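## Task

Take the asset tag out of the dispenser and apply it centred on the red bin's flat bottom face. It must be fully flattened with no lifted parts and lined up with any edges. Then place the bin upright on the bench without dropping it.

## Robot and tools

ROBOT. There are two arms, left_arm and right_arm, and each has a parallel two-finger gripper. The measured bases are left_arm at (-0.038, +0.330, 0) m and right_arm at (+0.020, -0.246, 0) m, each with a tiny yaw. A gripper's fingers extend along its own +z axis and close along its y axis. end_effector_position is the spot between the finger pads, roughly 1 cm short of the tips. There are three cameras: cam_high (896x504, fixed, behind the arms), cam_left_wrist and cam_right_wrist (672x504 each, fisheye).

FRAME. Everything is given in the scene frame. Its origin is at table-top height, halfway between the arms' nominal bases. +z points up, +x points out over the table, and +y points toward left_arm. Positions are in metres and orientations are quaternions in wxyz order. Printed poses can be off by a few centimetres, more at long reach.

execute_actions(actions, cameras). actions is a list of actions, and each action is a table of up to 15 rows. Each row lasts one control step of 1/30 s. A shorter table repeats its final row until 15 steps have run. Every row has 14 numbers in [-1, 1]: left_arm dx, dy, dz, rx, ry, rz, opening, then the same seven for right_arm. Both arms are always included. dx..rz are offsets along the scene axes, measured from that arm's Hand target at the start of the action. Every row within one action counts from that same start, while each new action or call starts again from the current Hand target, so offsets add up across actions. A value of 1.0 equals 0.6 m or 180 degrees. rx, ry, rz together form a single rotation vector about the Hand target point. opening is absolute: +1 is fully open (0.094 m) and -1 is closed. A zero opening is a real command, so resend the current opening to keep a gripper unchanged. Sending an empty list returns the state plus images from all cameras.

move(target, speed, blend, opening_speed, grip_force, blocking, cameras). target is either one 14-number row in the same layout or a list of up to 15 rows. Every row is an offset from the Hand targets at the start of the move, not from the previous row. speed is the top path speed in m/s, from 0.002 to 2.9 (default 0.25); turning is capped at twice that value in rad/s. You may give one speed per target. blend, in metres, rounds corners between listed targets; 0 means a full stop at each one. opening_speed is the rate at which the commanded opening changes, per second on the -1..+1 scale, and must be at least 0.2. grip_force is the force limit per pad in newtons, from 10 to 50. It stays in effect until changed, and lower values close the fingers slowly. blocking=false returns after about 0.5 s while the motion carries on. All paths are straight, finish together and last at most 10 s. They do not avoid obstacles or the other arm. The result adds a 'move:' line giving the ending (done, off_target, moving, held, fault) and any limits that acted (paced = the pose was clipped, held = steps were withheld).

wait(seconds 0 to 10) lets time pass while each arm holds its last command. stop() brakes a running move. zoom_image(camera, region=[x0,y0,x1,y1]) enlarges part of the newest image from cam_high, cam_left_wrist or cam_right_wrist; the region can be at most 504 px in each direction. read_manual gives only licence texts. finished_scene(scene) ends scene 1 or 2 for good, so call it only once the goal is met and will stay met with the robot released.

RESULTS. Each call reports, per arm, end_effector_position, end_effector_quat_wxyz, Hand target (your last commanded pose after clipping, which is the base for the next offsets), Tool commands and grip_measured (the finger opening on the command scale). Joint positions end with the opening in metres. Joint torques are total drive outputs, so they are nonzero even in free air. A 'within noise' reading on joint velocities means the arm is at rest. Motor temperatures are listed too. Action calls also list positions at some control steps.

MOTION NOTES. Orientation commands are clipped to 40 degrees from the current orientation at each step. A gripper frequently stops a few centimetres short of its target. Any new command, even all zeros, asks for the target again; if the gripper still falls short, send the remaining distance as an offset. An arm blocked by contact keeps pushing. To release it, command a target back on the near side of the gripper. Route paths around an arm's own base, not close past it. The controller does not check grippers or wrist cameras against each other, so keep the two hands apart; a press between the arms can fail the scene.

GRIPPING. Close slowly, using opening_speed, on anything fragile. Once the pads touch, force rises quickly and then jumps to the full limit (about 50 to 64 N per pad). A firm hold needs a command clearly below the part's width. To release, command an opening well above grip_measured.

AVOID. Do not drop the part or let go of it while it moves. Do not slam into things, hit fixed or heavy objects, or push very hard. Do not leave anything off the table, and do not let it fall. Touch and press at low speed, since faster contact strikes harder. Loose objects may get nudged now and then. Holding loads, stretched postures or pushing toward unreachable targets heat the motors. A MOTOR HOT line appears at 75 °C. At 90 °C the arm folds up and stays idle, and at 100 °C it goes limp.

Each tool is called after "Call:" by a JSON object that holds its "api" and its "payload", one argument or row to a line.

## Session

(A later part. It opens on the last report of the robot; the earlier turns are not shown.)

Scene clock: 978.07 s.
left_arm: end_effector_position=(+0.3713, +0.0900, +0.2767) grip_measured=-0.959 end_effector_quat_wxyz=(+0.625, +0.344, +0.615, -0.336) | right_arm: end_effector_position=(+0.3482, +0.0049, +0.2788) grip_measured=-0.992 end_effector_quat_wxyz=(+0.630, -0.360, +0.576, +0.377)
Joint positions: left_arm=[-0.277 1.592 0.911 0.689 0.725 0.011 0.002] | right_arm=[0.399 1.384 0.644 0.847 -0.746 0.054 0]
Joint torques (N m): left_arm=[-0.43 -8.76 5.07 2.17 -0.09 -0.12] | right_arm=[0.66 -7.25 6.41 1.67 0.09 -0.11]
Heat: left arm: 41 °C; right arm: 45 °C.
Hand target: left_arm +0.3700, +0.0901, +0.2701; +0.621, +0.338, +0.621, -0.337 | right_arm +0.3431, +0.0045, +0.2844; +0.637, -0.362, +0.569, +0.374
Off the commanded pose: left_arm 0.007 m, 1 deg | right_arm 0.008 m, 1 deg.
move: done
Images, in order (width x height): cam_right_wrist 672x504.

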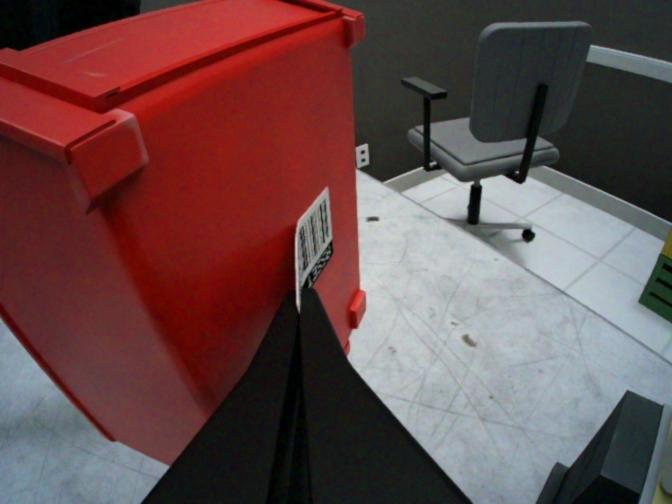

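Call:
{"api": "move", "payload": {
  "target": [
    [0,0,0,0,0,0,-1, 0,0,0,0,0,0,-0.91],
    [0,0,0,0,0,0,-1, -0.0341,-0.0666,-0.0058,0,0,0,-0.91]
  ],
  "speed": [0.03,0.04],
  "opening_speed": 0.3,
  "cameras": ["cam_right_wrist"]
}}

Call:
{"api": "zoom_image", "payload": {
  "camera": "cam_right_wrist",
  "region": [200, 100, 400, 320]
}}

Scene clock: 1088.13 s.
left_arm: end_effector_position=(+0.3690, +0.0876, +0.2739) grip_measured=-0.959 end_effector_quat_wxyz=(+0.621, +0.345, +0.617, -0.339) | right_arm: end_effector_position=(+0.3262, -0.0328, +0.2790) grip_measured=-0.912 end_effector_quat_wxyz=(+0.636, -0.364, +0.570, +0.373)
Joint positions: left_arm=[-0.283 1.592 0.905 0.689 0.726 0.009 0.002] | right_arm=[0.278 1.247 0.534 0.847 -0.866 0.064 0.004]
Joint torques (N m): left_arm=[0.14 -8.7 5.56 2.17 -0.14 -0.11] | right_arm=[-0.55 -5.67 6.35 1.58 0 0.06]
Heat: left arm: 40 °C; right arm: 44 °C.
Hand target: left_arm +0.3700, +0.0902, +0.2700; +0.621, +0.338, +0.621, -0.337 | right_arm +0.3226, -0.0354, +0.2809; +0.637, -0.362, +0.569, +0.374
Off the commanded pose: left_arm 0.005 m, 1 deg | right_arm 0.005 m, 0 deg.
move: done
Images, in order (width x height): cam_right_wrist 672x504.

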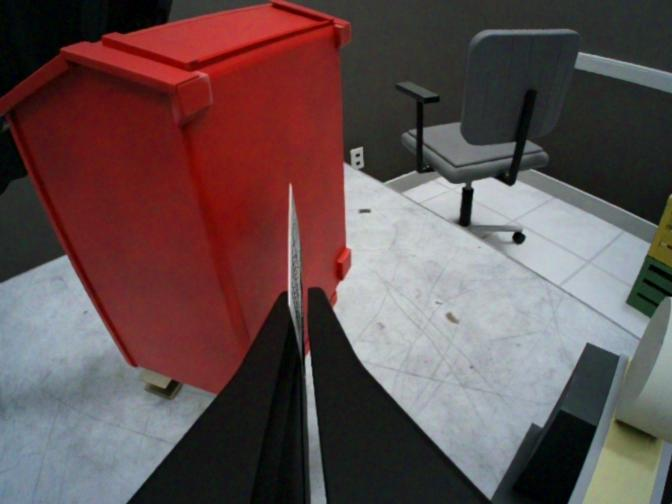

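Scaled by 2.291 from the camera's 672x504 image, which has a finer 960x720 frame.

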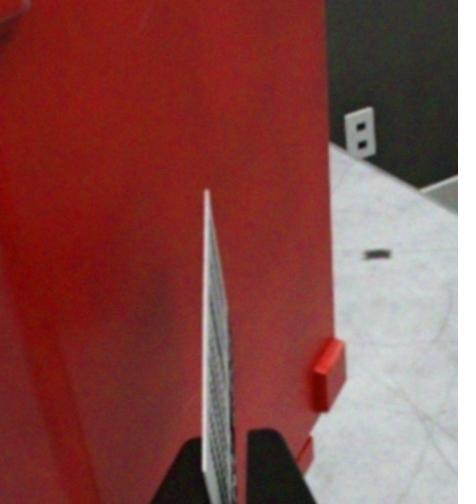

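Call:
{"api": "zoom_image", "payload": {
  "camera": "cam_right_wrist",
  "region": [150, 0, 370, 220]
}}

Call:
{"api": "zoom_image", "payload": {
  "camera": "cam_right_wrist",
  "region": [150, 200, 370, 420]
}}

Scaled by 2.291 from the camera's 672x504 image, which has a finer 960x720 frame.

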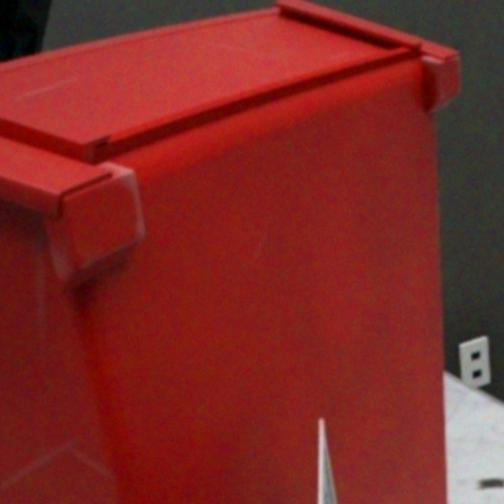

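Scaled by 2.291 from the camera's 672x504 image, which has a finer 960x720 frame.

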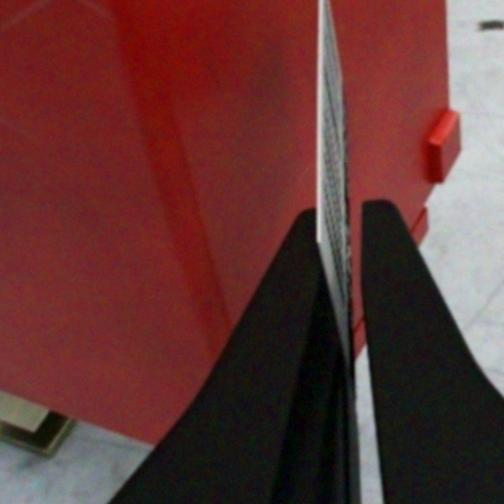

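Call:
{"api": "move", "payload": {
  "target": [0,0,0,0,0,0,-1, 0.0568,0.0292,-0.0118,0,0,0,-0.91],
  "speed": 0.08,
  "cameras": ["cam_right_wrist"]
}}

Call:
{"api": "zoom_image", "payload": {
  "camera": "cam_right_wrist",
  "region": [200, 0, 400, 200]
}}

Call:
{"api": "zoom_image", "payload": {
  "camera": "cam_right_wrist",
  "region": [200, 150, 400, 350]
}}

Call:
{"api": "zoom_image", "payload": {
  "camera": "cam_right_wrist",
  "region": [0, 80, 240, 480]
}}

Scene clock: 1251.33 s.
left_arm: end_effector_position=(+0.3691, +0.0877, +0.2739) grip_measured=-0.959 end_effector_quat_wxyz=(+0.621, +0.345, +0.617, -0.339) | right_arm: end_effector_position=(+0.3527, -0.0210, +0.2603) grip_measured=-0.912 end_effector_quat_wxyz=(+0.623, -0.358, +0.584, +0.378)
Joint positions: left_arm=[-0.283 1.592 0.905 0.689 0.725 0.009 0.002] | right_arm=[0.3 1.402 0.592 0.902 -0.843 0.064 0.004]
Joint torques (N m): left_arm=[0.32 -8.77 5.57 2.16 -0.14 -0.12] | right_arm=[0.7 -4.21 9.96 1.84 0.07 -0.02]
Heat: left arm: 40 °C; right arm: 42 °C.
Hand target: left_arm +0.3701, +0.0902, +0.2700; +0.621, +0.338, +0.621, -0.337 | right_arm +0.3567, -0.0179, +0.2737; +0.637, -0.362, +0.569, +0.374
Off the commanded pose: left_arm 0.005 m, 1 deg | right_arm 0.014 m, 2 deg.
move: off_target (right_arm)
Images, in order (width x height): cam_right_wrist 672x504.

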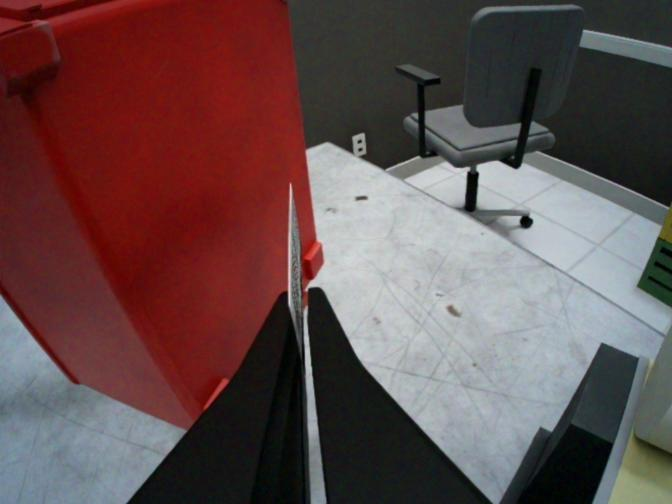

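Scaled by 2.520 from the camera's 672x504 image, which has a finer 960x720 frame.

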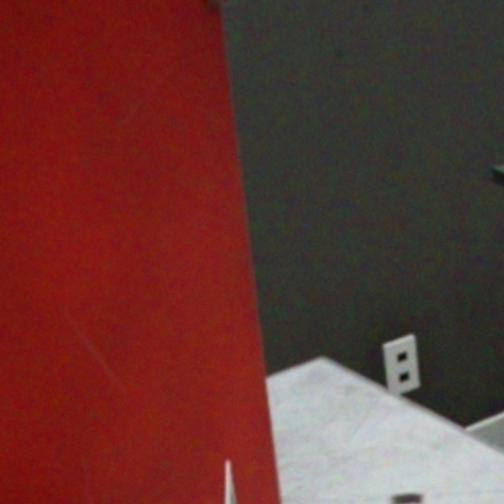

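Scaled by 2.520 from the camera's 672x504 image, which has a finer 960x720 frame.

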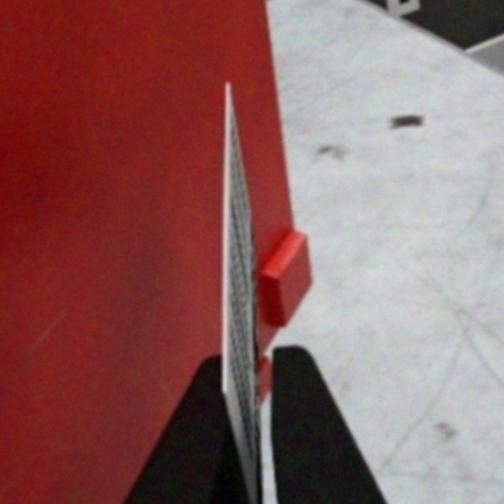

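Scaled by 1.260 from the camera's 672x504 image, which has a finer 960x720 frame.

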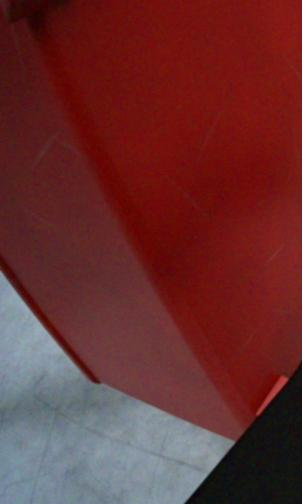

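Call:
{"api": "move", "payload": {
  "target": [0,0,0,0,0,0,-1, 0.0135,0.0138,0.012,0.0042,-0.0058,0,-0.91],
  "speed": 0.06,
  "cameras": ["cam_right_wrist"]
}}

Call:
{"api": "zoom_image", "payload": {
  "camera": "cam_right_wrist",
  "region": [200, 0, 400, 200]
}}

Call:
{"api": "zoom_image", "payload": {
  "camera": "cam_right_wrist",
  "region": [200, 150, 400, 350]
}}

Call:
{"api": "zoom_image", "payload": {
  "camera": "cam_right_wrist",
  "region": [0, 80, 240, 480]
}}

Scene clock: 1298.17 s.
left_arm: end_effector_position=(+0.3691, +0.0877, +0.2739) grip_measured=-0.959 end_effector_quat_wxyz=(+0.621, +0.345, +0.617, -0.339) | right_arm: end_effector_position=(+0.3608, -0.0127, +0.2676) grip_measured=-0.912 end_effector_quat_wxyz=(+0.631, -0.360, +0.575, +0.376)
Joint positions: left_arm=[-0.283 1.592 0.905 0.689 0.725 0.009 0.002] | right_arm=[0.323 1.442 0.634 0.926 -0.821 0.064 0.004]
Joint torques (N m): left_arm=[0.21 -8.84 5.5 2.19 -0.09 -0.11] | right_arm=[0.65 -4.48 10 1.82 0.09 0.05]
Heat: left arm: 40 °C; right arm: 42 °C.
Hand target: left_arm +0.3701, +0.0902, +0.2700; +0.621, +0.338, +0.621, -0.337 | right_arm +0.3647, -0.0096, +0.2809; +0.644, -0.362, +0.561, +0.374
Off the commanded pose: left_arm 0.005 m, 1 deg | right_arm 0.014 m, 2 deg.
move: off_target (right_arm)
Images, in order (width x height): cam_right_wrist 672x504.

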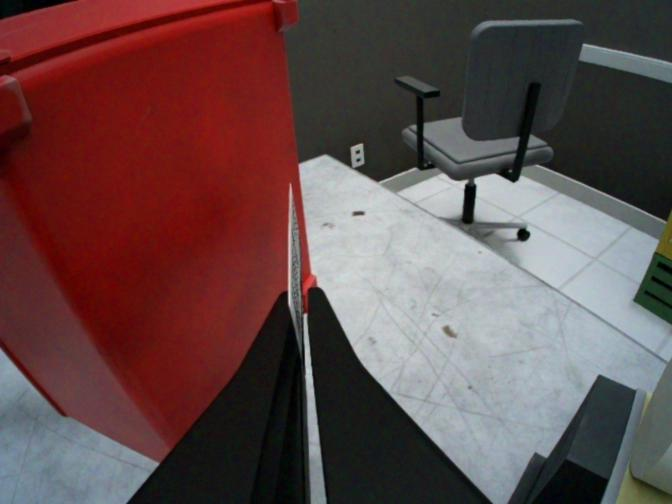

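Scaled by 2.520 from the camera's 672x504 image, which has a finer 960x720 frame.

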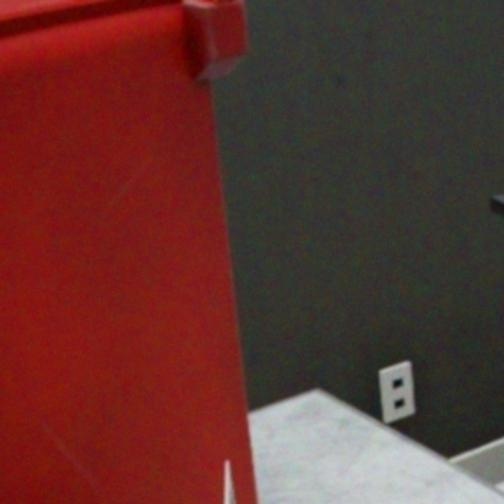

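Scaled by 2.520 from the camera's 672x504 image, which has a finer 960x720 frame.

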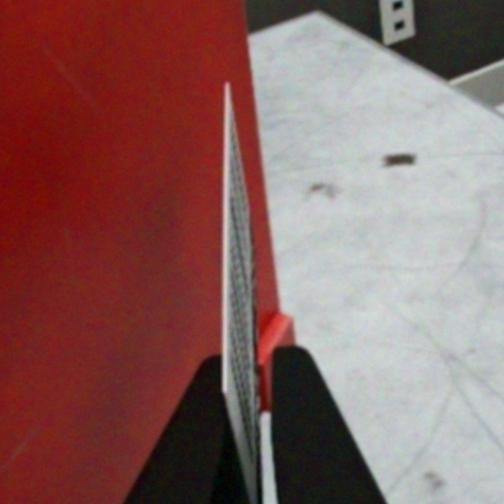

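Scaled by 1.260 from the camera's 672x504 image, which has a finer 960x720 frame.

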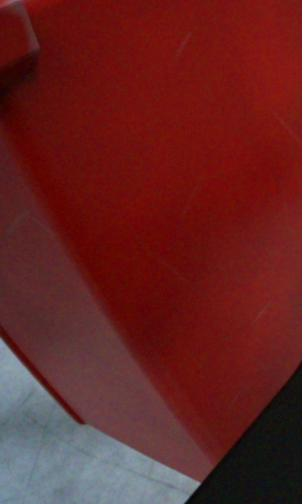

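Call:
{"api": "move", "payload": {
  "target": [0,0,0,0,0,0,-1, -0.0078,0.015,0.005,0,0,0,-0.91],
  "speed": 0.03,
  "cameras": ["cam_right_wrist"]
}}

Call:
{"api": "zoom_image", "payload": {
  "camera": "cam_right_wrist",
  "region": [220, 150, 400, 330]
}}

Scene clock: 1334.03 s.
left_arm: end_effector_position=(+0.3691, +0.0877, +0.2739) grip_measured=-0.959 end_effector_quat_wxyz=(+0.621, +0.345, +0.617, -0.339) | right_arm: end_effector_position=(+0.3578, -0.0031, +0.2682) grip_measured=-0.912 end_effector_quat_wxyz=(+0.632, -0.359, +0.574, +0.378)
Joint positions: left_arm=[-0.283 1.592 0.905 0.689 0.725 0.009 0.002] | right_arm=[0.36 1.442 0.634 0.926 -0.784 0.064 0.004]
Joint torques (N m): left_arm=[0.09 -8.72 5.53 2.15 -0.13 -0.11] | right_arm=[0.65 -5.91 10.21 1.63 0.11 -0.04]
Heat: left arm: 40 °C; right arm: 42 °C.
Hand target: left_arm +0.3701, +0.0902, +0.2700; +0.621, +0.338, +0.621, -0.337 | right_arm +0.3601, -0.0007, +0.2839; +0.644, -0.362, +0.561, +0.374
Off the commanded pose: left_arm 0.005 m, 1 deg | right_arm 0.016 m, 2 deg.
move: off_target (right_arm)
Images, in order (width x height): cam_right_wrist 672x504.

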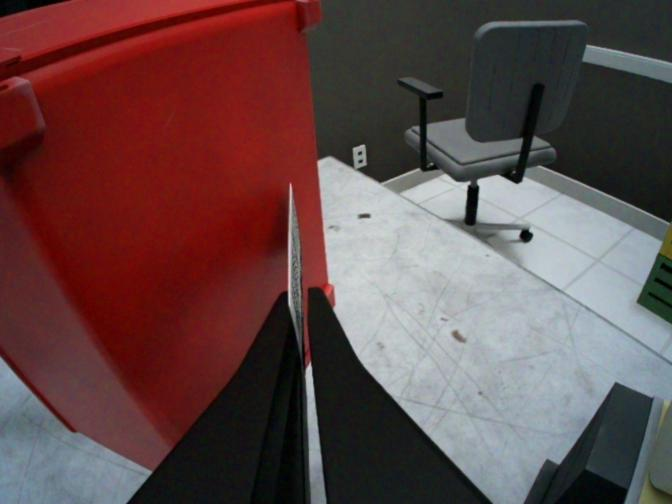

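Scaled by 2.800 from the camera's 672x504 image, which has a finer 960x720 frame.

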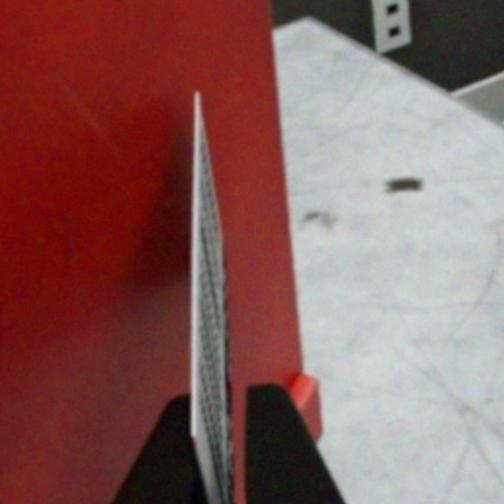

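Call:
{"api": "move", "payload": {
  "target": [0,0,0,0,0,0,-1, -0.0153,0.0155,-0.0067,0,0,0,-0.91],
  "speed": 0.03,
  "cameras": ["cam_right_wrist"]
}}

Call:
{"api": "zoom_image", "payload": {
  "camera": "cam_right_wrist",
  "region": [240, 150, 400, 330]
}}

Scene clock: 1349.77 s.
left_arm: end_effector_position=(+0.3697, +0.0881, +0.2739) grip_measured=-0.959 end_effector_quat_wxyz=(+0.622, +0.344, +0.617, -0.338) | right_arm: end_effector_position=(+0.3541, +0.0077, +0.2689) grip_measured=-0.912 end_effector_quat_wxyz=(+0.633, -0.357, +0.573, +0.379)
Joint positions: left_arm=[-0.283 1.592 0.905 0.689 0.721 0.009 0.002] | right_arm=[0.403 1.442 0.634 0.926 -0.74 0.062 0.004]
Joint torques (N m): left_arm=[0.18 -8.8 5.49 2.2 -0.11 -0.13] | right_arm=[0.81 -7.1 7.54 1.72 0.09 -0.14]
Motor temperatures (°C): left_arm=[27 36 40 40 25 24 29] | right_arm=[27 33 43 40 26 26 23]
Heat: left arm: 40 °C; right arm: 43 °C.
Hand target: left_arm +0.3701, +0.0902, +0.2699; +0.621, +0.338, +0.621, -0.337 | right_arm +0.3509, +0.0086, +0.2799; +0.644, -0.362, +0.561, +0.374
Off the commanded pose: left_arm 0.004 m, 1 deg | right_arm 0.011 m, 2 deg.
move: off_target (right_arm)
Images, in order (width x height): cam_right_wrist 672x504.

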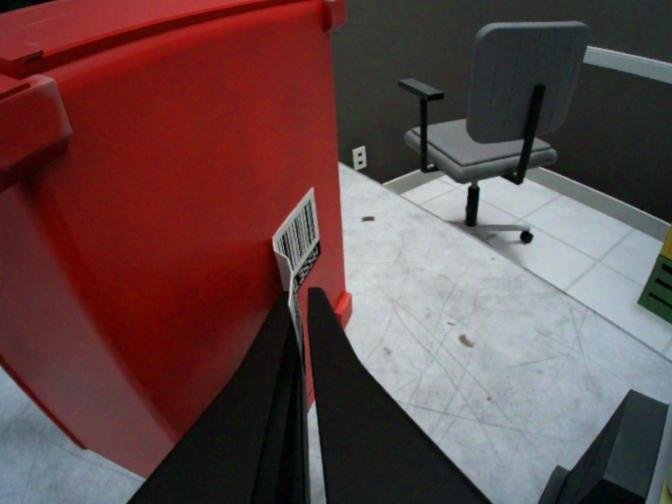

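Scaled by 2.800 from the camera's 672x504 image, which has a finer 960x720 frame.

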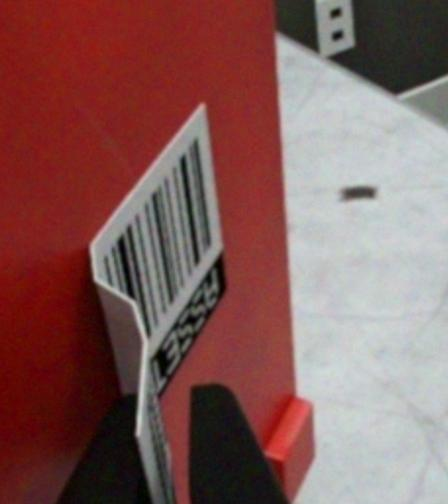

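Call:
{"api": "move", "payload": {
  "target": [0,0,0,0,0,0,-1, -0.0606,-0.044,-0.0043,0,0,0,-0.91],
  "speed": 0.04,
  "cameras": ["cam_right_wrist"]
}}

Call:
{"api": "zoom_image", "payload": {
  "camera": "cam_right_wrist",
  "region": [200, 100, 420, 320]
}}

Scene clock: 1408.30 s.
left_arm: end_effector_position=(+0.3517, +0.0721, +0.2750) grip_measured=-0.959 end_effector_quat_wxyz=(+0.605, +0.374, +0.598, -0.370) | right_arm: end_effector_position=(+0.3194, -0.0116, +0.2711) grip_measured=-0.912 end_effector_quat_wxyz=(+0.636, -0.360, +0.569, +0.377)
Joint positions: left_arm=[-0.306 1.592 0.905 0.695 0.8 0.004 0.002] | right_arm=[0.376 1.267 0.506 0.891 -0.768 0.062 0.004]
Joint torques (N m): left_arm=[2.59 -8.96 5.16 2.03 -0.82 -0.07] | right_arm=[-1.61 -6.71 6.01 1.73 -0.11 -0.01]
Heat: left arm: 40 °C; right arm: 40 °C.
Hand target: left_arm +0.3701, +0.0902, +0.2700; +0.621, +0.338, +0.621, -0.337 | right_arm +0.3145, -0.0177, +0.2774; +0.644, -0.362, +0.561, +0.374
Off the commanded pose: left_arm 0.026 m, 6 deg | right_arm 0.010 m, 1 deg.
move: off_target (left_arm)
Images, in order (width x height): cam_right_wrist 672x504.

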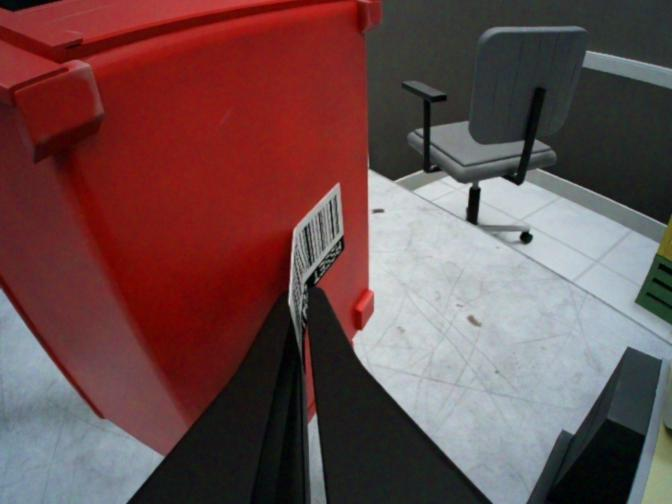

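Scaled by 2.291 from the camera's 672x504 image, which has a finer 960x720 frame.

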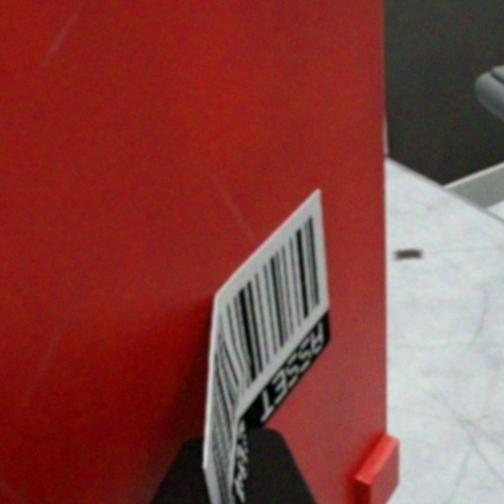

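Call:
{"api": "move", "payload": {
  "target": [0.0488,-0.0172,0,0,0,-0.1389,-1, 0.0652,0.0237,0,0,0,0.1611,-0.91],
  "speed": 0.08,
  "cameras": ["all"]
}}

Call:
{"api": "zoom_image", "payload": {
  "camera": "cam_right_wrist",
  "region": [180, 100, 430, 350]
}}

Scene clock: 1554.57 s.
left_arm: end_effector_position=(+0.3886, +0.0740, +0.2739) grip_measured=-0.959 end_effector_quat_wxyz=(+0.537, +0.471, +0.525, -0.463) | right_arm: end_effector_position=(+0.3469, +0.0007, +0.2669) grip_measured=-0.912 end_effector_quat_wxyz=(+0.509, -0.486, +0.468, +0.535)
Joint positions: left_arm=[-0.191 1.907 1.274 0.654 1.251 -0.001 0.002] | right_arm=[0.245 1.823 0.895 1.472 -1.394 0.543 0.004]
Joint torques (N m): left_arm=[1.68 -9.62 9.29 1.48 -0.01 -0.05] | right_arm=[-1.29 -7.25 8.95 1.45 0.27 0.01]
Motor temperatures (°C): left_arm=[27 36 41 40 27 24 29] | right_arm=[27 34 38 43 26 26 23]
Heat: left arm: 41 °C; right arm: 43 °C.
Hand target: left_arm +0.3993, +0.0798, +0.2701; +0.534, +0.464, +0.533, -0.464 | right_arm +0.3537, -0.0035, +0.2773; +0.530, -0.490, +0.452, +0.523
Off the commanded pose: left_arm 0.013 m, 1 deg | right_arm 0.013 m, 3 deg.
move: off_target (left_arm, right_arm)

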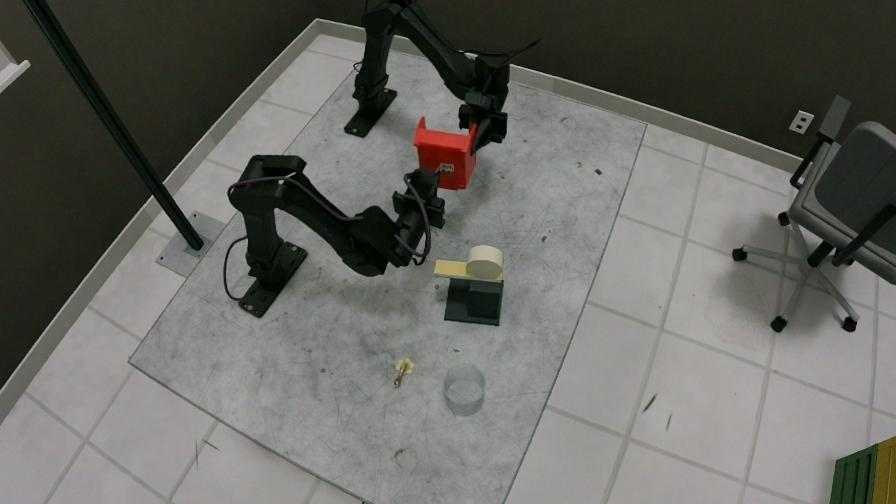

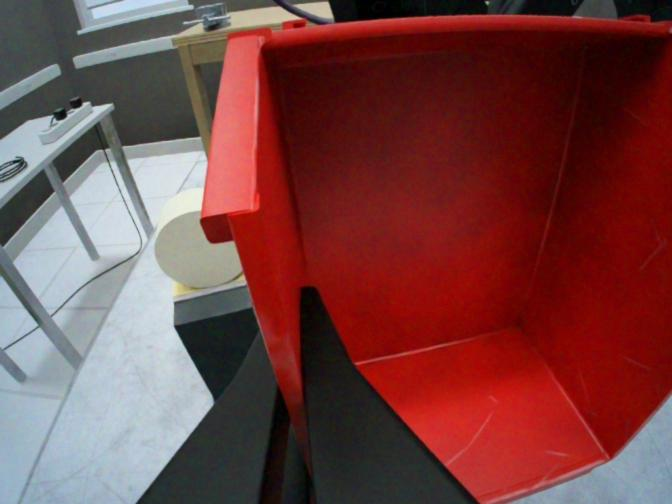

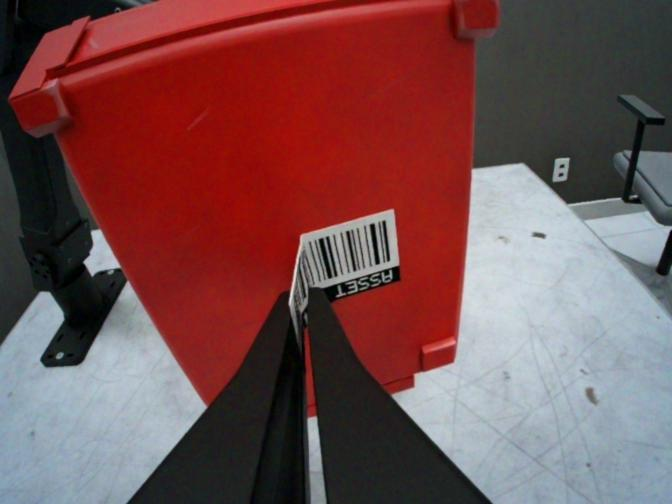

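Scaled by 2.016 from the camera's 672x504 image, which has a finer 960x720 frame.

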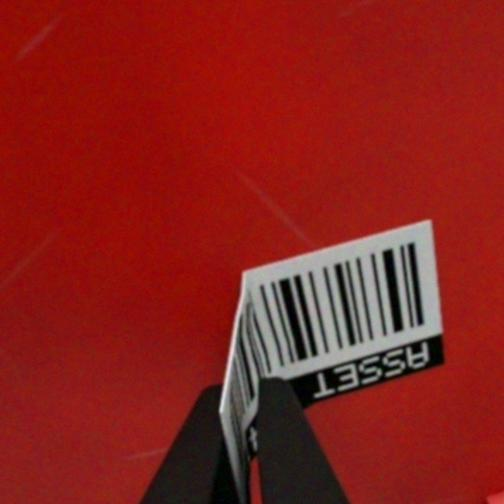

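Call:
{"api": "move", "payload": {
  "target": [0,0,0,0,0,0,-1, 0,0,0,0,0,0,-0.3],
  "opening_speed": 0.4,
  "cameras": ["cam_right_wrist"]
}}

Call:
{"api": "zoom_image", "payload": {
  "camera": "cam_right_wrist",
  "region": [180, 100, 430, 350]
}}

Scene clock: 1562.83 s.
left_arm: end_effector_position=(+0.3825, +0.0726, +0.2735) grip_measured=-0.959 end_effector_quat_wxyz=(+0.528, +0.479, +0.518, -0.473) | right_arm: end_effector_position=(+0.3496, +0.0007, +0.2664) grip_measured=-0.302 end_effector_quat_wxyz=(+0.512, -0.479, +0.470, +0.537)
Joint positions: left_arm=[-0.193 1.907 1.274 0.652 1.282 -0.003 0.002] | right_arm=[0.245 1.833 0.895 1.489 -1.38 0.558 0.033]
Joint torques (N m): left_arm=[1.83 -9.8 8.95 1.44 -0.27 -0.02] | right_arm=[-1.31 -7.64 9.05 1.41 0.17 0.05]
Heat: left arm: 43 °C; right arm: 42 °C.
Hand target: left_arm +0.3993, +0.0797, +0.2701; +0.534, +0.464, +0.534, -0.464 | right_arm +0.3537, -0.0035, +0.2774; +0.530, -0.490, +0.452, +0.523
Off the commanded pose: left_arm 0.019 m, 3 deg | right_arm 0.012 m, 4 deg.
move: off_target (left_arm, right_arm)
Images, in order (width x height): cam_right_wrist 672x504.

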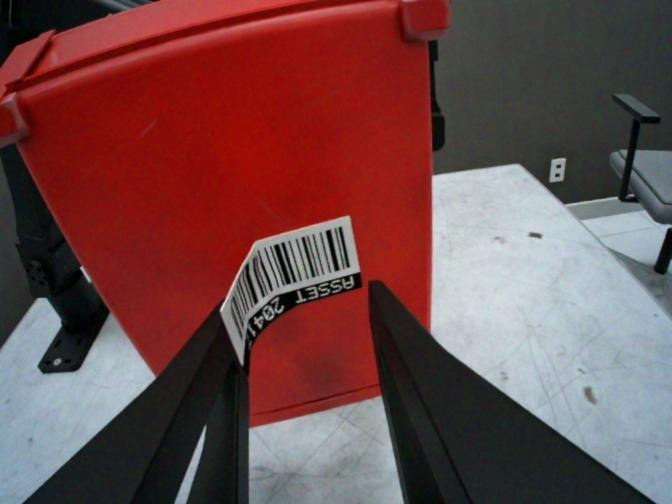

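Scaled by 2.016 from the camera's 672x504 image, which has a finer 960x720 frame.

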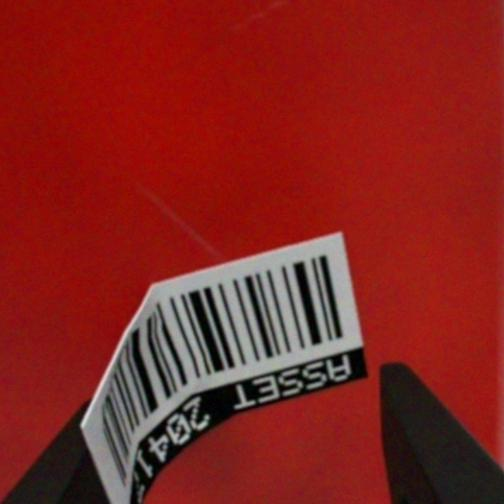

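Call:
{"api": "move", "payload": {
  "target": [0,0,0,0,0,0,-1, 0,0,0,0,0,0,0.3],
  "opening_speed": 0.4,
  "cameras": ["cam_right_wrist"]
}}

Call:
{"api": "zoom_image", "payload": {
  "camera": "cam_right_wrist",
  "region": [120, 130, 370, 380]
}}

Scene clock: 1571.43 s.
left_arm: end_effector_position=(+0.3890, +0.0798, +0.2720) grip_measured=-0.959 end_effector_quat_wxyz=(+0.531, +0.468, +0.529, -0.468) | right_arm: end_effector_position=(+0.3480, -0.0021, +0.2701) grip_measured=+0.298 end_effector_quat_wxyz=(+0.518, -0.487, +0.461, +0.530)
Joint positions: left_arm=[-0.176 1.907 1.274 0.639 1.269 -0.003 0.002] | right_arm=[0.237 1.833 0.899 1.53 -1.391 0.573 0.061]
Joint torques (N m): left_arm=[0.34 -9.62 9.22 1.58 -0.12 0.02] | right_arm=[-0.62 -6.99 8.87 1.18 0.28 0.07]
Heat: left arm: 44 °C; right arm: 41 °C.
Hand target: left_arm +0.3993, +0.0798, +0.2701; +0.534, +0.464, +0.533, -0.464 | right_arm +0.3537, -0.0035, +0.2773; +0.530, -0.490, +0.452, +0.523
Off the commanded pose: left_arm 0.010 m, 1 deg | right_arm 0.009 m, 2 deg.
move: done
Images, in order (width x height): cam_right_wrist 672x504.

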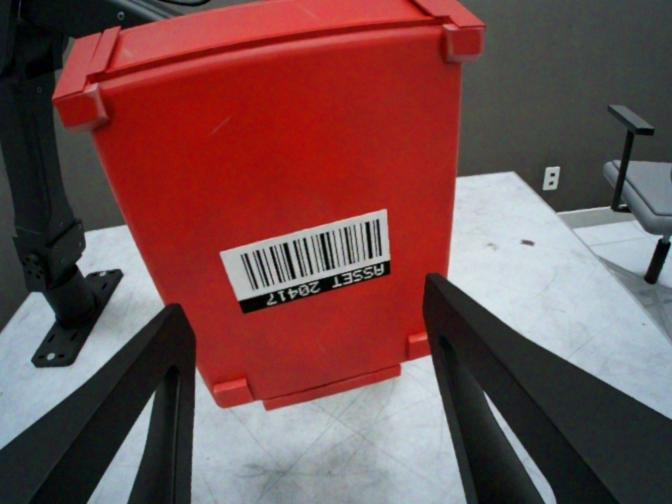

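Scaled by 2.016 from the camera's 672x504 image, which has a finer 960x720 frame.

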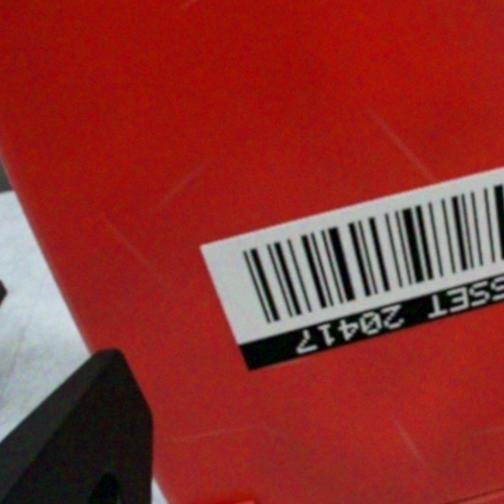

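Call:
{"api": "move", "payload": {
  "target": [
    [0,0,0,0,0,0,-1, 0.0153,-0.0818,0,0,0,0.0278,0.3],
    [0,0,0,0,0,0,-1, 0.0153,-0.0818,0,0,0,0.0278,-1]
  ],
  "speed": 0.1,
  "cameras": ["cam_right_wrist"]
}}

Call:
{"api": "zoom_image", "payload": {
  "camera": "cam_right_wrist",
  "region": [150, 100, 420, 370]
}}

Scene clock: 1592.53 s.
left_arm: end_effector_position=(+0.3891, +0.0798, +0.2720) grip_measured=-0.959 end_effector_quat_wxyz=(+0.531, +0.468, +0.529, -0.468) | right_arm: end_effector_position=(+0.3601, -0.0515, +0.2683) grip_measured=-0.992 end_effector_quat_wxyz=(-0.493, +0.511, -0.489, -0.508)
Joint positions: left_arm=[-0.176 1.907 1.274 0.639 1.269 -0.003 0.002] | right_arm=[0.088 1.837 0.96 1.566 -1.569 0.682 0]
Joint torques (N m): left_arm=[0.42 -9.7 9.42 1.59 -0.12 -0.03] | right_arm=[-0.25 -8.35 8.23 0.9 0.34 -0.03]
Motor temperatures (°C): left_arm=[27 36 46 38 26 24 29] | right_arm=[27 33 39 39 26 26 23]
Heat: left arm: 46 °C; right arm: 39 °C.
Hand target: left_arm +0.3993, +0.0798, +0.2701; +0.534, +0.464, +0.533, -0.464 | right_arm +0.3629, -0.0526, +0.2773; +0.507, -0.509, +0.431, +0.546
Off the commanded pose: left_arm 0.010 m, 1 deg | right_arm 0.009 m, 8 deg.
move: off_target (right_arm); target 2's new opening was sent with right_arm's hand 0.009 m and 8 deg from that target
Images, in order (width x height): cam_right_wrist 672x504.

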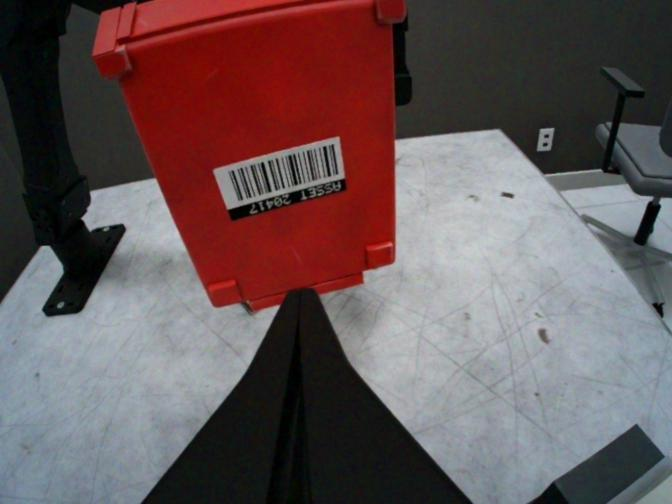

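Scaled by 1.867 from the camera's 672x504 image, which has a finer 960x720 frame.

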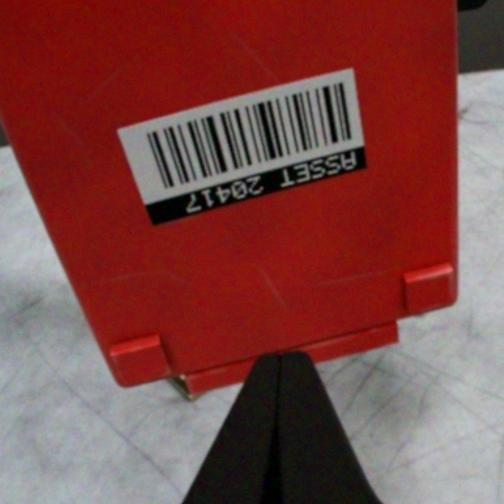

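Call:
{"api": "move", "payload": {
  "target": [0.0142,-0.0103,0,0,0,-0.0472,-1, -0.0135,0.0843,0.0133,-0.011,-0.0013,-0.0278,-1],
  "speed": 0.08,
  "grip_force": [50, 50],
  "cameras": ["cam_right_wrist"]
}}

Call:
{"api": "zoom_image", "payload": {
  "camera": "cam_right_wrist",
  "region": [200, 180, 420, 400]
}}

Scene clock: 1645.60 s.
left_arm: end_effector_position=(+0.4017, +0.0721, +0.2701) grip_measured=-0.959 end_effector_quat_wxyz=(+0.501, +0.501, +0.498, -0.499) | right_arm: end_effector_position=(+0.3589, -0.0028, +0.2751) grip_measured=-0.992 end_effector_quat_wxyz=(+0.513, -0.498, +0.465, +0.522)
Joint positions: left_arm=[-0.176 2.036 1.451 0.593 1.394 -0.003 0.002] | right_arm=[0.228 1.815 0.96 1.345 -1.419 0.46 0]
Joint torques (N m): left_arm=[0.64 -11.15 9.89 1.45 0.14 -0.05] | right_arm=[0.44 -11.02 5.64 1 0.3 -0.07]
Heat: left arm: 48 °C; right arm: 39 °C.
Hand target: left_arm +0.4078, +0.0736, +0.2701; +0.498, +0.502, +0.498, -0.502 | right_arm +0.3548, -0.0021, +0.2853; +0.522, -0.500, +0.461, +0.515
Off the commanded pose: left_arm 0.006 m, 1 deg | right_arm 0.011 m, 1 deg.
move: off_target (right_arm)
Images, in order (width x height): cam_right_wrist 672x504.

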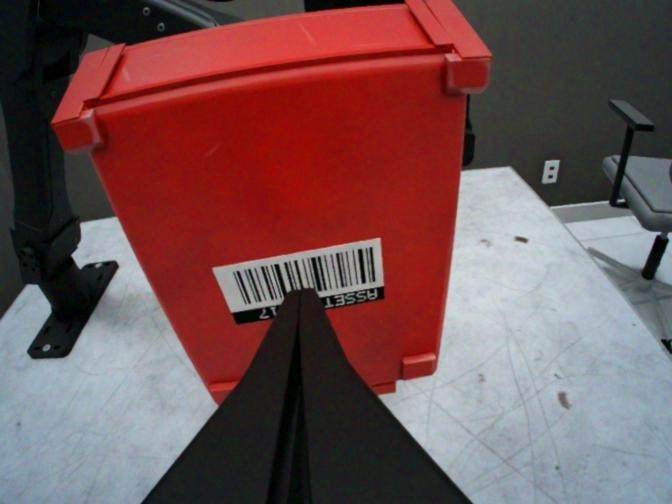

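Scaled by 2.291 from the camera's 672x504 image, which has a finer 960x720 frame.

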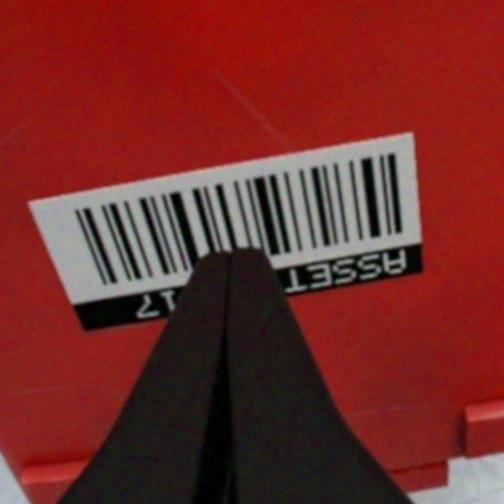

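Call:
{"api": "move", "payload": {
  "target": [0,0,0,0,0,0,-1, -0.0405,0.0238,-0.0067,-0.0138,-0.0017,0,-1],
  "speed": 0.08,
  "cameras": ["cam_right_wrist"]
}}

Call:
{"api": "zoom_image", "payload": {
  "camera": "cam_right_wrist",
  "region": [240, 220, 440, 420]
}}

Scene clock: 1673.37 s.
left_arm: end_effector_position=(+0.4017, +0.0721, +0.2700) grip_measured=-0.959 end_effector_quat_wxyz=(+0.501, +0.501, +0.498, -0.500) | right_arm: end_effector_position=(+0.3343, +0.0115, +0.2701) grip_measured=-0.992 end_effector_quat_wxyz=(+0.503, -0.507, +0.478, +0.511)
Joint positions: left_arm=[-0.176 2.036 1.451 0.592 1.394 -0.003 0.002] | right_arm=[0.283 1.655 0.887 0.915 -1.372 0.124 0]
Joint torques (N m): left_arm=[0.62 -11.08 9.91 1.49 0.11 -0.09] | right_arm=[0.55 -9.8 7.16 1.19 0.11 -0.12]
Motor temperatures (°C): left_arm=[27 38 52 36 26 24 29] | right_arm=[27 35 38 36 26 26 24]
Heat: left arm: 52 °C; right arm: 38 °C.
Hand target: left_arm +0.4078, +0.0736, +0.2701; +0.498, +0.502, +0.498, -0.502 | right_arm +0.3304, +0.0123, +0.2812; +0.512, -0.513, +0.470, +0.504
Off the commanded pose: left_arm 0.006 m, 1 deg | right_arm 0.012 m, 2 deg.
move: off_target (right_arm)
Images, in order (width x height): cam_right_wrist 672x504.

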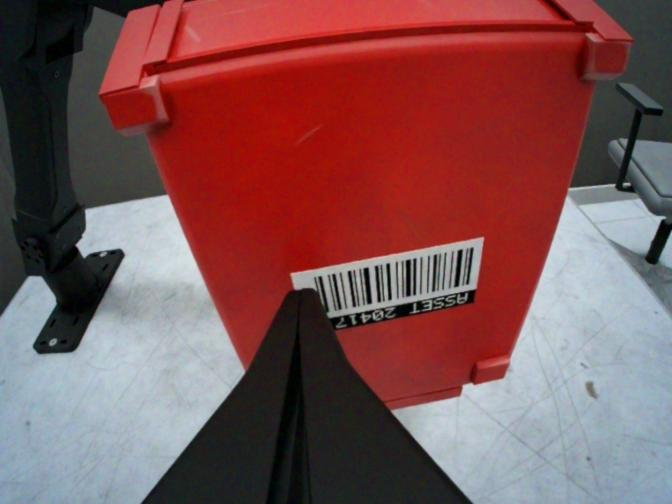

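Scaled by 2.520 from the camera's 672x504 image, which has a finer 960x720 frame.

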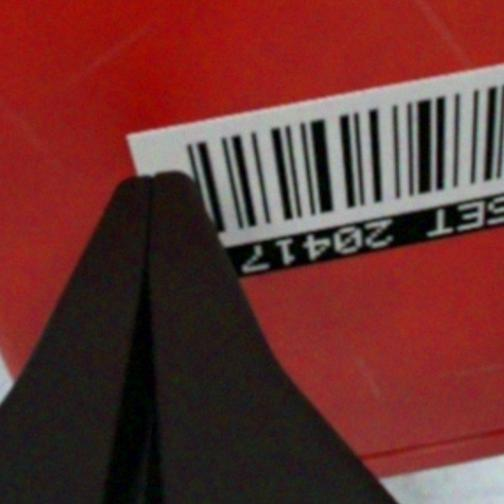

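Call:
{"api": "move", "payload": {
  "target": [
    [0,0,0,0,0,0,-1, -0.0011,0.03,0.0009,0,0,0,-1],
    [0,0,0,0,0,0,-1, 0,0,0,0,0,0,-1],
    [0,0,0,0,0,0,-1, 0.0125,0.0005,0,0,0,0,-1],
    [0,0,0,0,0,0,-1, 0.0114,0.0305,0.0009,0,0,0,-1]
  ],
  "speed": [0.04,0.06,0.06,0.04],
  "blend": [0,0.003,0.003,0],
  "cameras": ["cam_right_wrist"]
}}

Call:
{"api": "zoom_image", "payload": {
  "camera": "cam_right_wrist",
  "region": [240, 220, 440, 420]
}}

Scene clock: 1700.03 s.
left_arm: end_effector_position=(+0.4024, +0.0778, +0.2696) grip_measured=-0.959 end_effector_quat_wxyz=(+0.500, +0.501, +0.499, -0.501) | right_arm: end_effector_position=(+0.3339, +0.0252, +0.2734) grip_measured=-0.992 end_effector_quat_wxyz=(+0.505, -0.509, +0.476, +0.509)
Joint positions: left_arm=[-0.163 2.036 1.451 0.588 1.409 -0.002 0.002] | right_arm=[0.324 1.654 0.911 0.862 -1.333 0.085 0]
Joint torques (N m): left_arm=[-0.51 -11.02 9.84 1.46 -0.02 -0.05] | right_arm=[1.25 -6.95 10.04 1.24 0.17 -0.11]
Heat: left arm: 53 °C; right arm: 38 °C.
Hand target: left_arm +0.4079, +0.0737, +0.2701; +0.498, +0.502, +0.498, -0.502 | right_arm +0.3373, +0.0305, +0.2818; +0.512, -0.513, +0.470, +0.503
Off the commanded pose: left_arm 0.007 m, 0 deg | right_arm 0.011 m, 1 deg.
move: off_target (right_arm)
Images, in order (width x height): cam_right_wrist 672x504.

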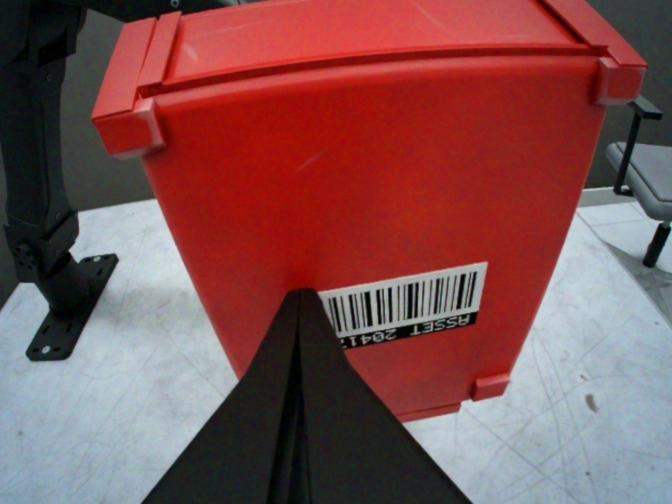

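Scaled by 2.520 from the camera's 672x504 image, which has a finer 960x720 frame.

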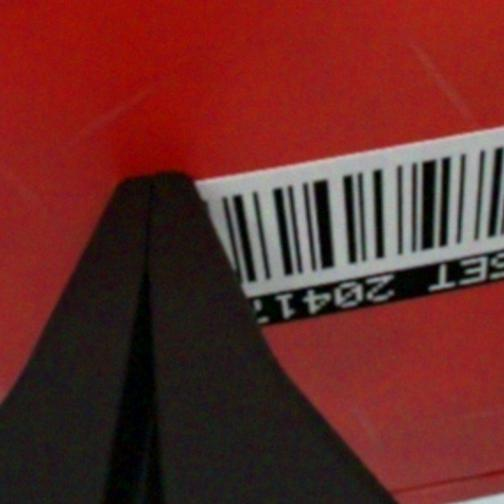

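Call:
{"api": "move", "payload": {
  "target": [
    [0,0,0,0,0,0,-1, 0.0012,-0.03,-0.0008,0,0,0,-1],
    [0,0,0,0,0,0,-1, 0.0142,-0.03,-0.0083,0,0,0,-1],
    [0,0,0,0,0,0,-1, 0.0142,0,-0.0083,0,0,0,-1],
    [0,0,0,0,0,0,-1, 0.0142,-0.03,-0.0083,0,0,0,-1],
    [0,0,0,0,0,0,-1, 0.0267,-0.0295,-0.0083,0,0,0,-1],
    [0,0,0,0,0,0,-1, 0.0267,0.0005,-0.0083,0,0,0,-1],
    [0,0,0,0,0,0,-1, 0.0267,-0.0295,-0.0083,0,0,0,-1],
    [0,0,0,0,0,0,-1, 0.0392,-0.029,-0.0083,0,0,0,-1],
    [0,0,0,0,0,0,-1, 0.0392,0.001,-0.0083,0,0,0,-1]
  ],
  "speed": [0.06,0.06,0.04,0.06,0.06,0.04,0.06,0.06,0.04],
  "blend": [0.003,0.003,0,0.003,0.003,0,0.003,0.003,0],
  "cameras": ["cam_right_wrist"]
}}

Call:
{"api": "zoom_image", "payload": {
  "camera": "cam_right_wrist",
  "region": [200, 200, 420, 420]
}}

Scene clock: 1727.67 s.
left_arm: end_effector_position=(+0.4022, +0.0783, +0.2696) grip_measured=-0.959 end_effector_quat_wxyz=(+0.499, +0.501, +0.499, -0.501) | right_arm: end_effector_position=(+0.3558, +0.0268, +0.2724) grip_measured=-0.992 end_effector_quat_wxyz=(+0.508, -0.510, +0.474, +0.507)
Joint positions: left_arm=[-0.162 2.036 1.451 0.588 1.411 -0.002 0.002] | right_arm=[0.311 1.735 0.993 0.875 -1.343 0.092 0]
Joint torques (N m): left_arm=[-0.81 -11.22 9.91 1.47 -0.07 -0.09] | right_arm=[0.9 -6.72 10.02 1.27 0.09 -0.12]
Heat: left arm: 54 °C; right arm: 40 °C.
Hand target: left_arm +0.4078, +0.0736, +0.2701; +0.498, +0.502, +0.498, -0.502 | right_arm +0.3609, +0.0311, +0.2769; +0.513, -0.513, +0.470, +0.503
Off the commanded pose: left_arm 0.007 m, 0 deg | right_arm 0.008 m, 1 deg.
move: done
Images, in order (width x height): cam_right_wrist 672x504.

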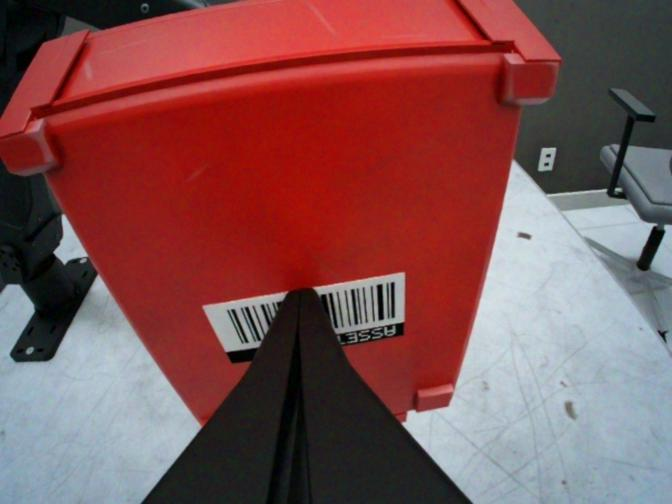

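Scaled by 2.291 from the camera's 672x504 image, which has a finer 960x720 frame.

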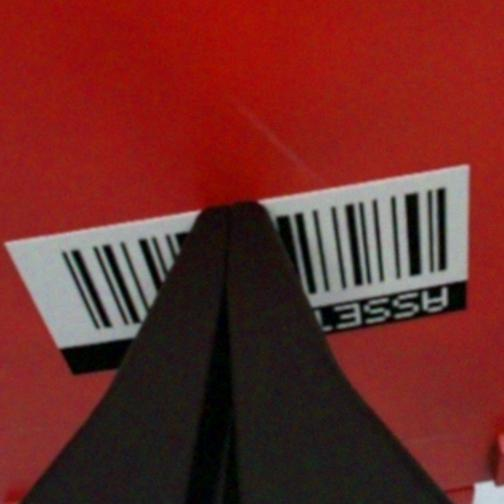

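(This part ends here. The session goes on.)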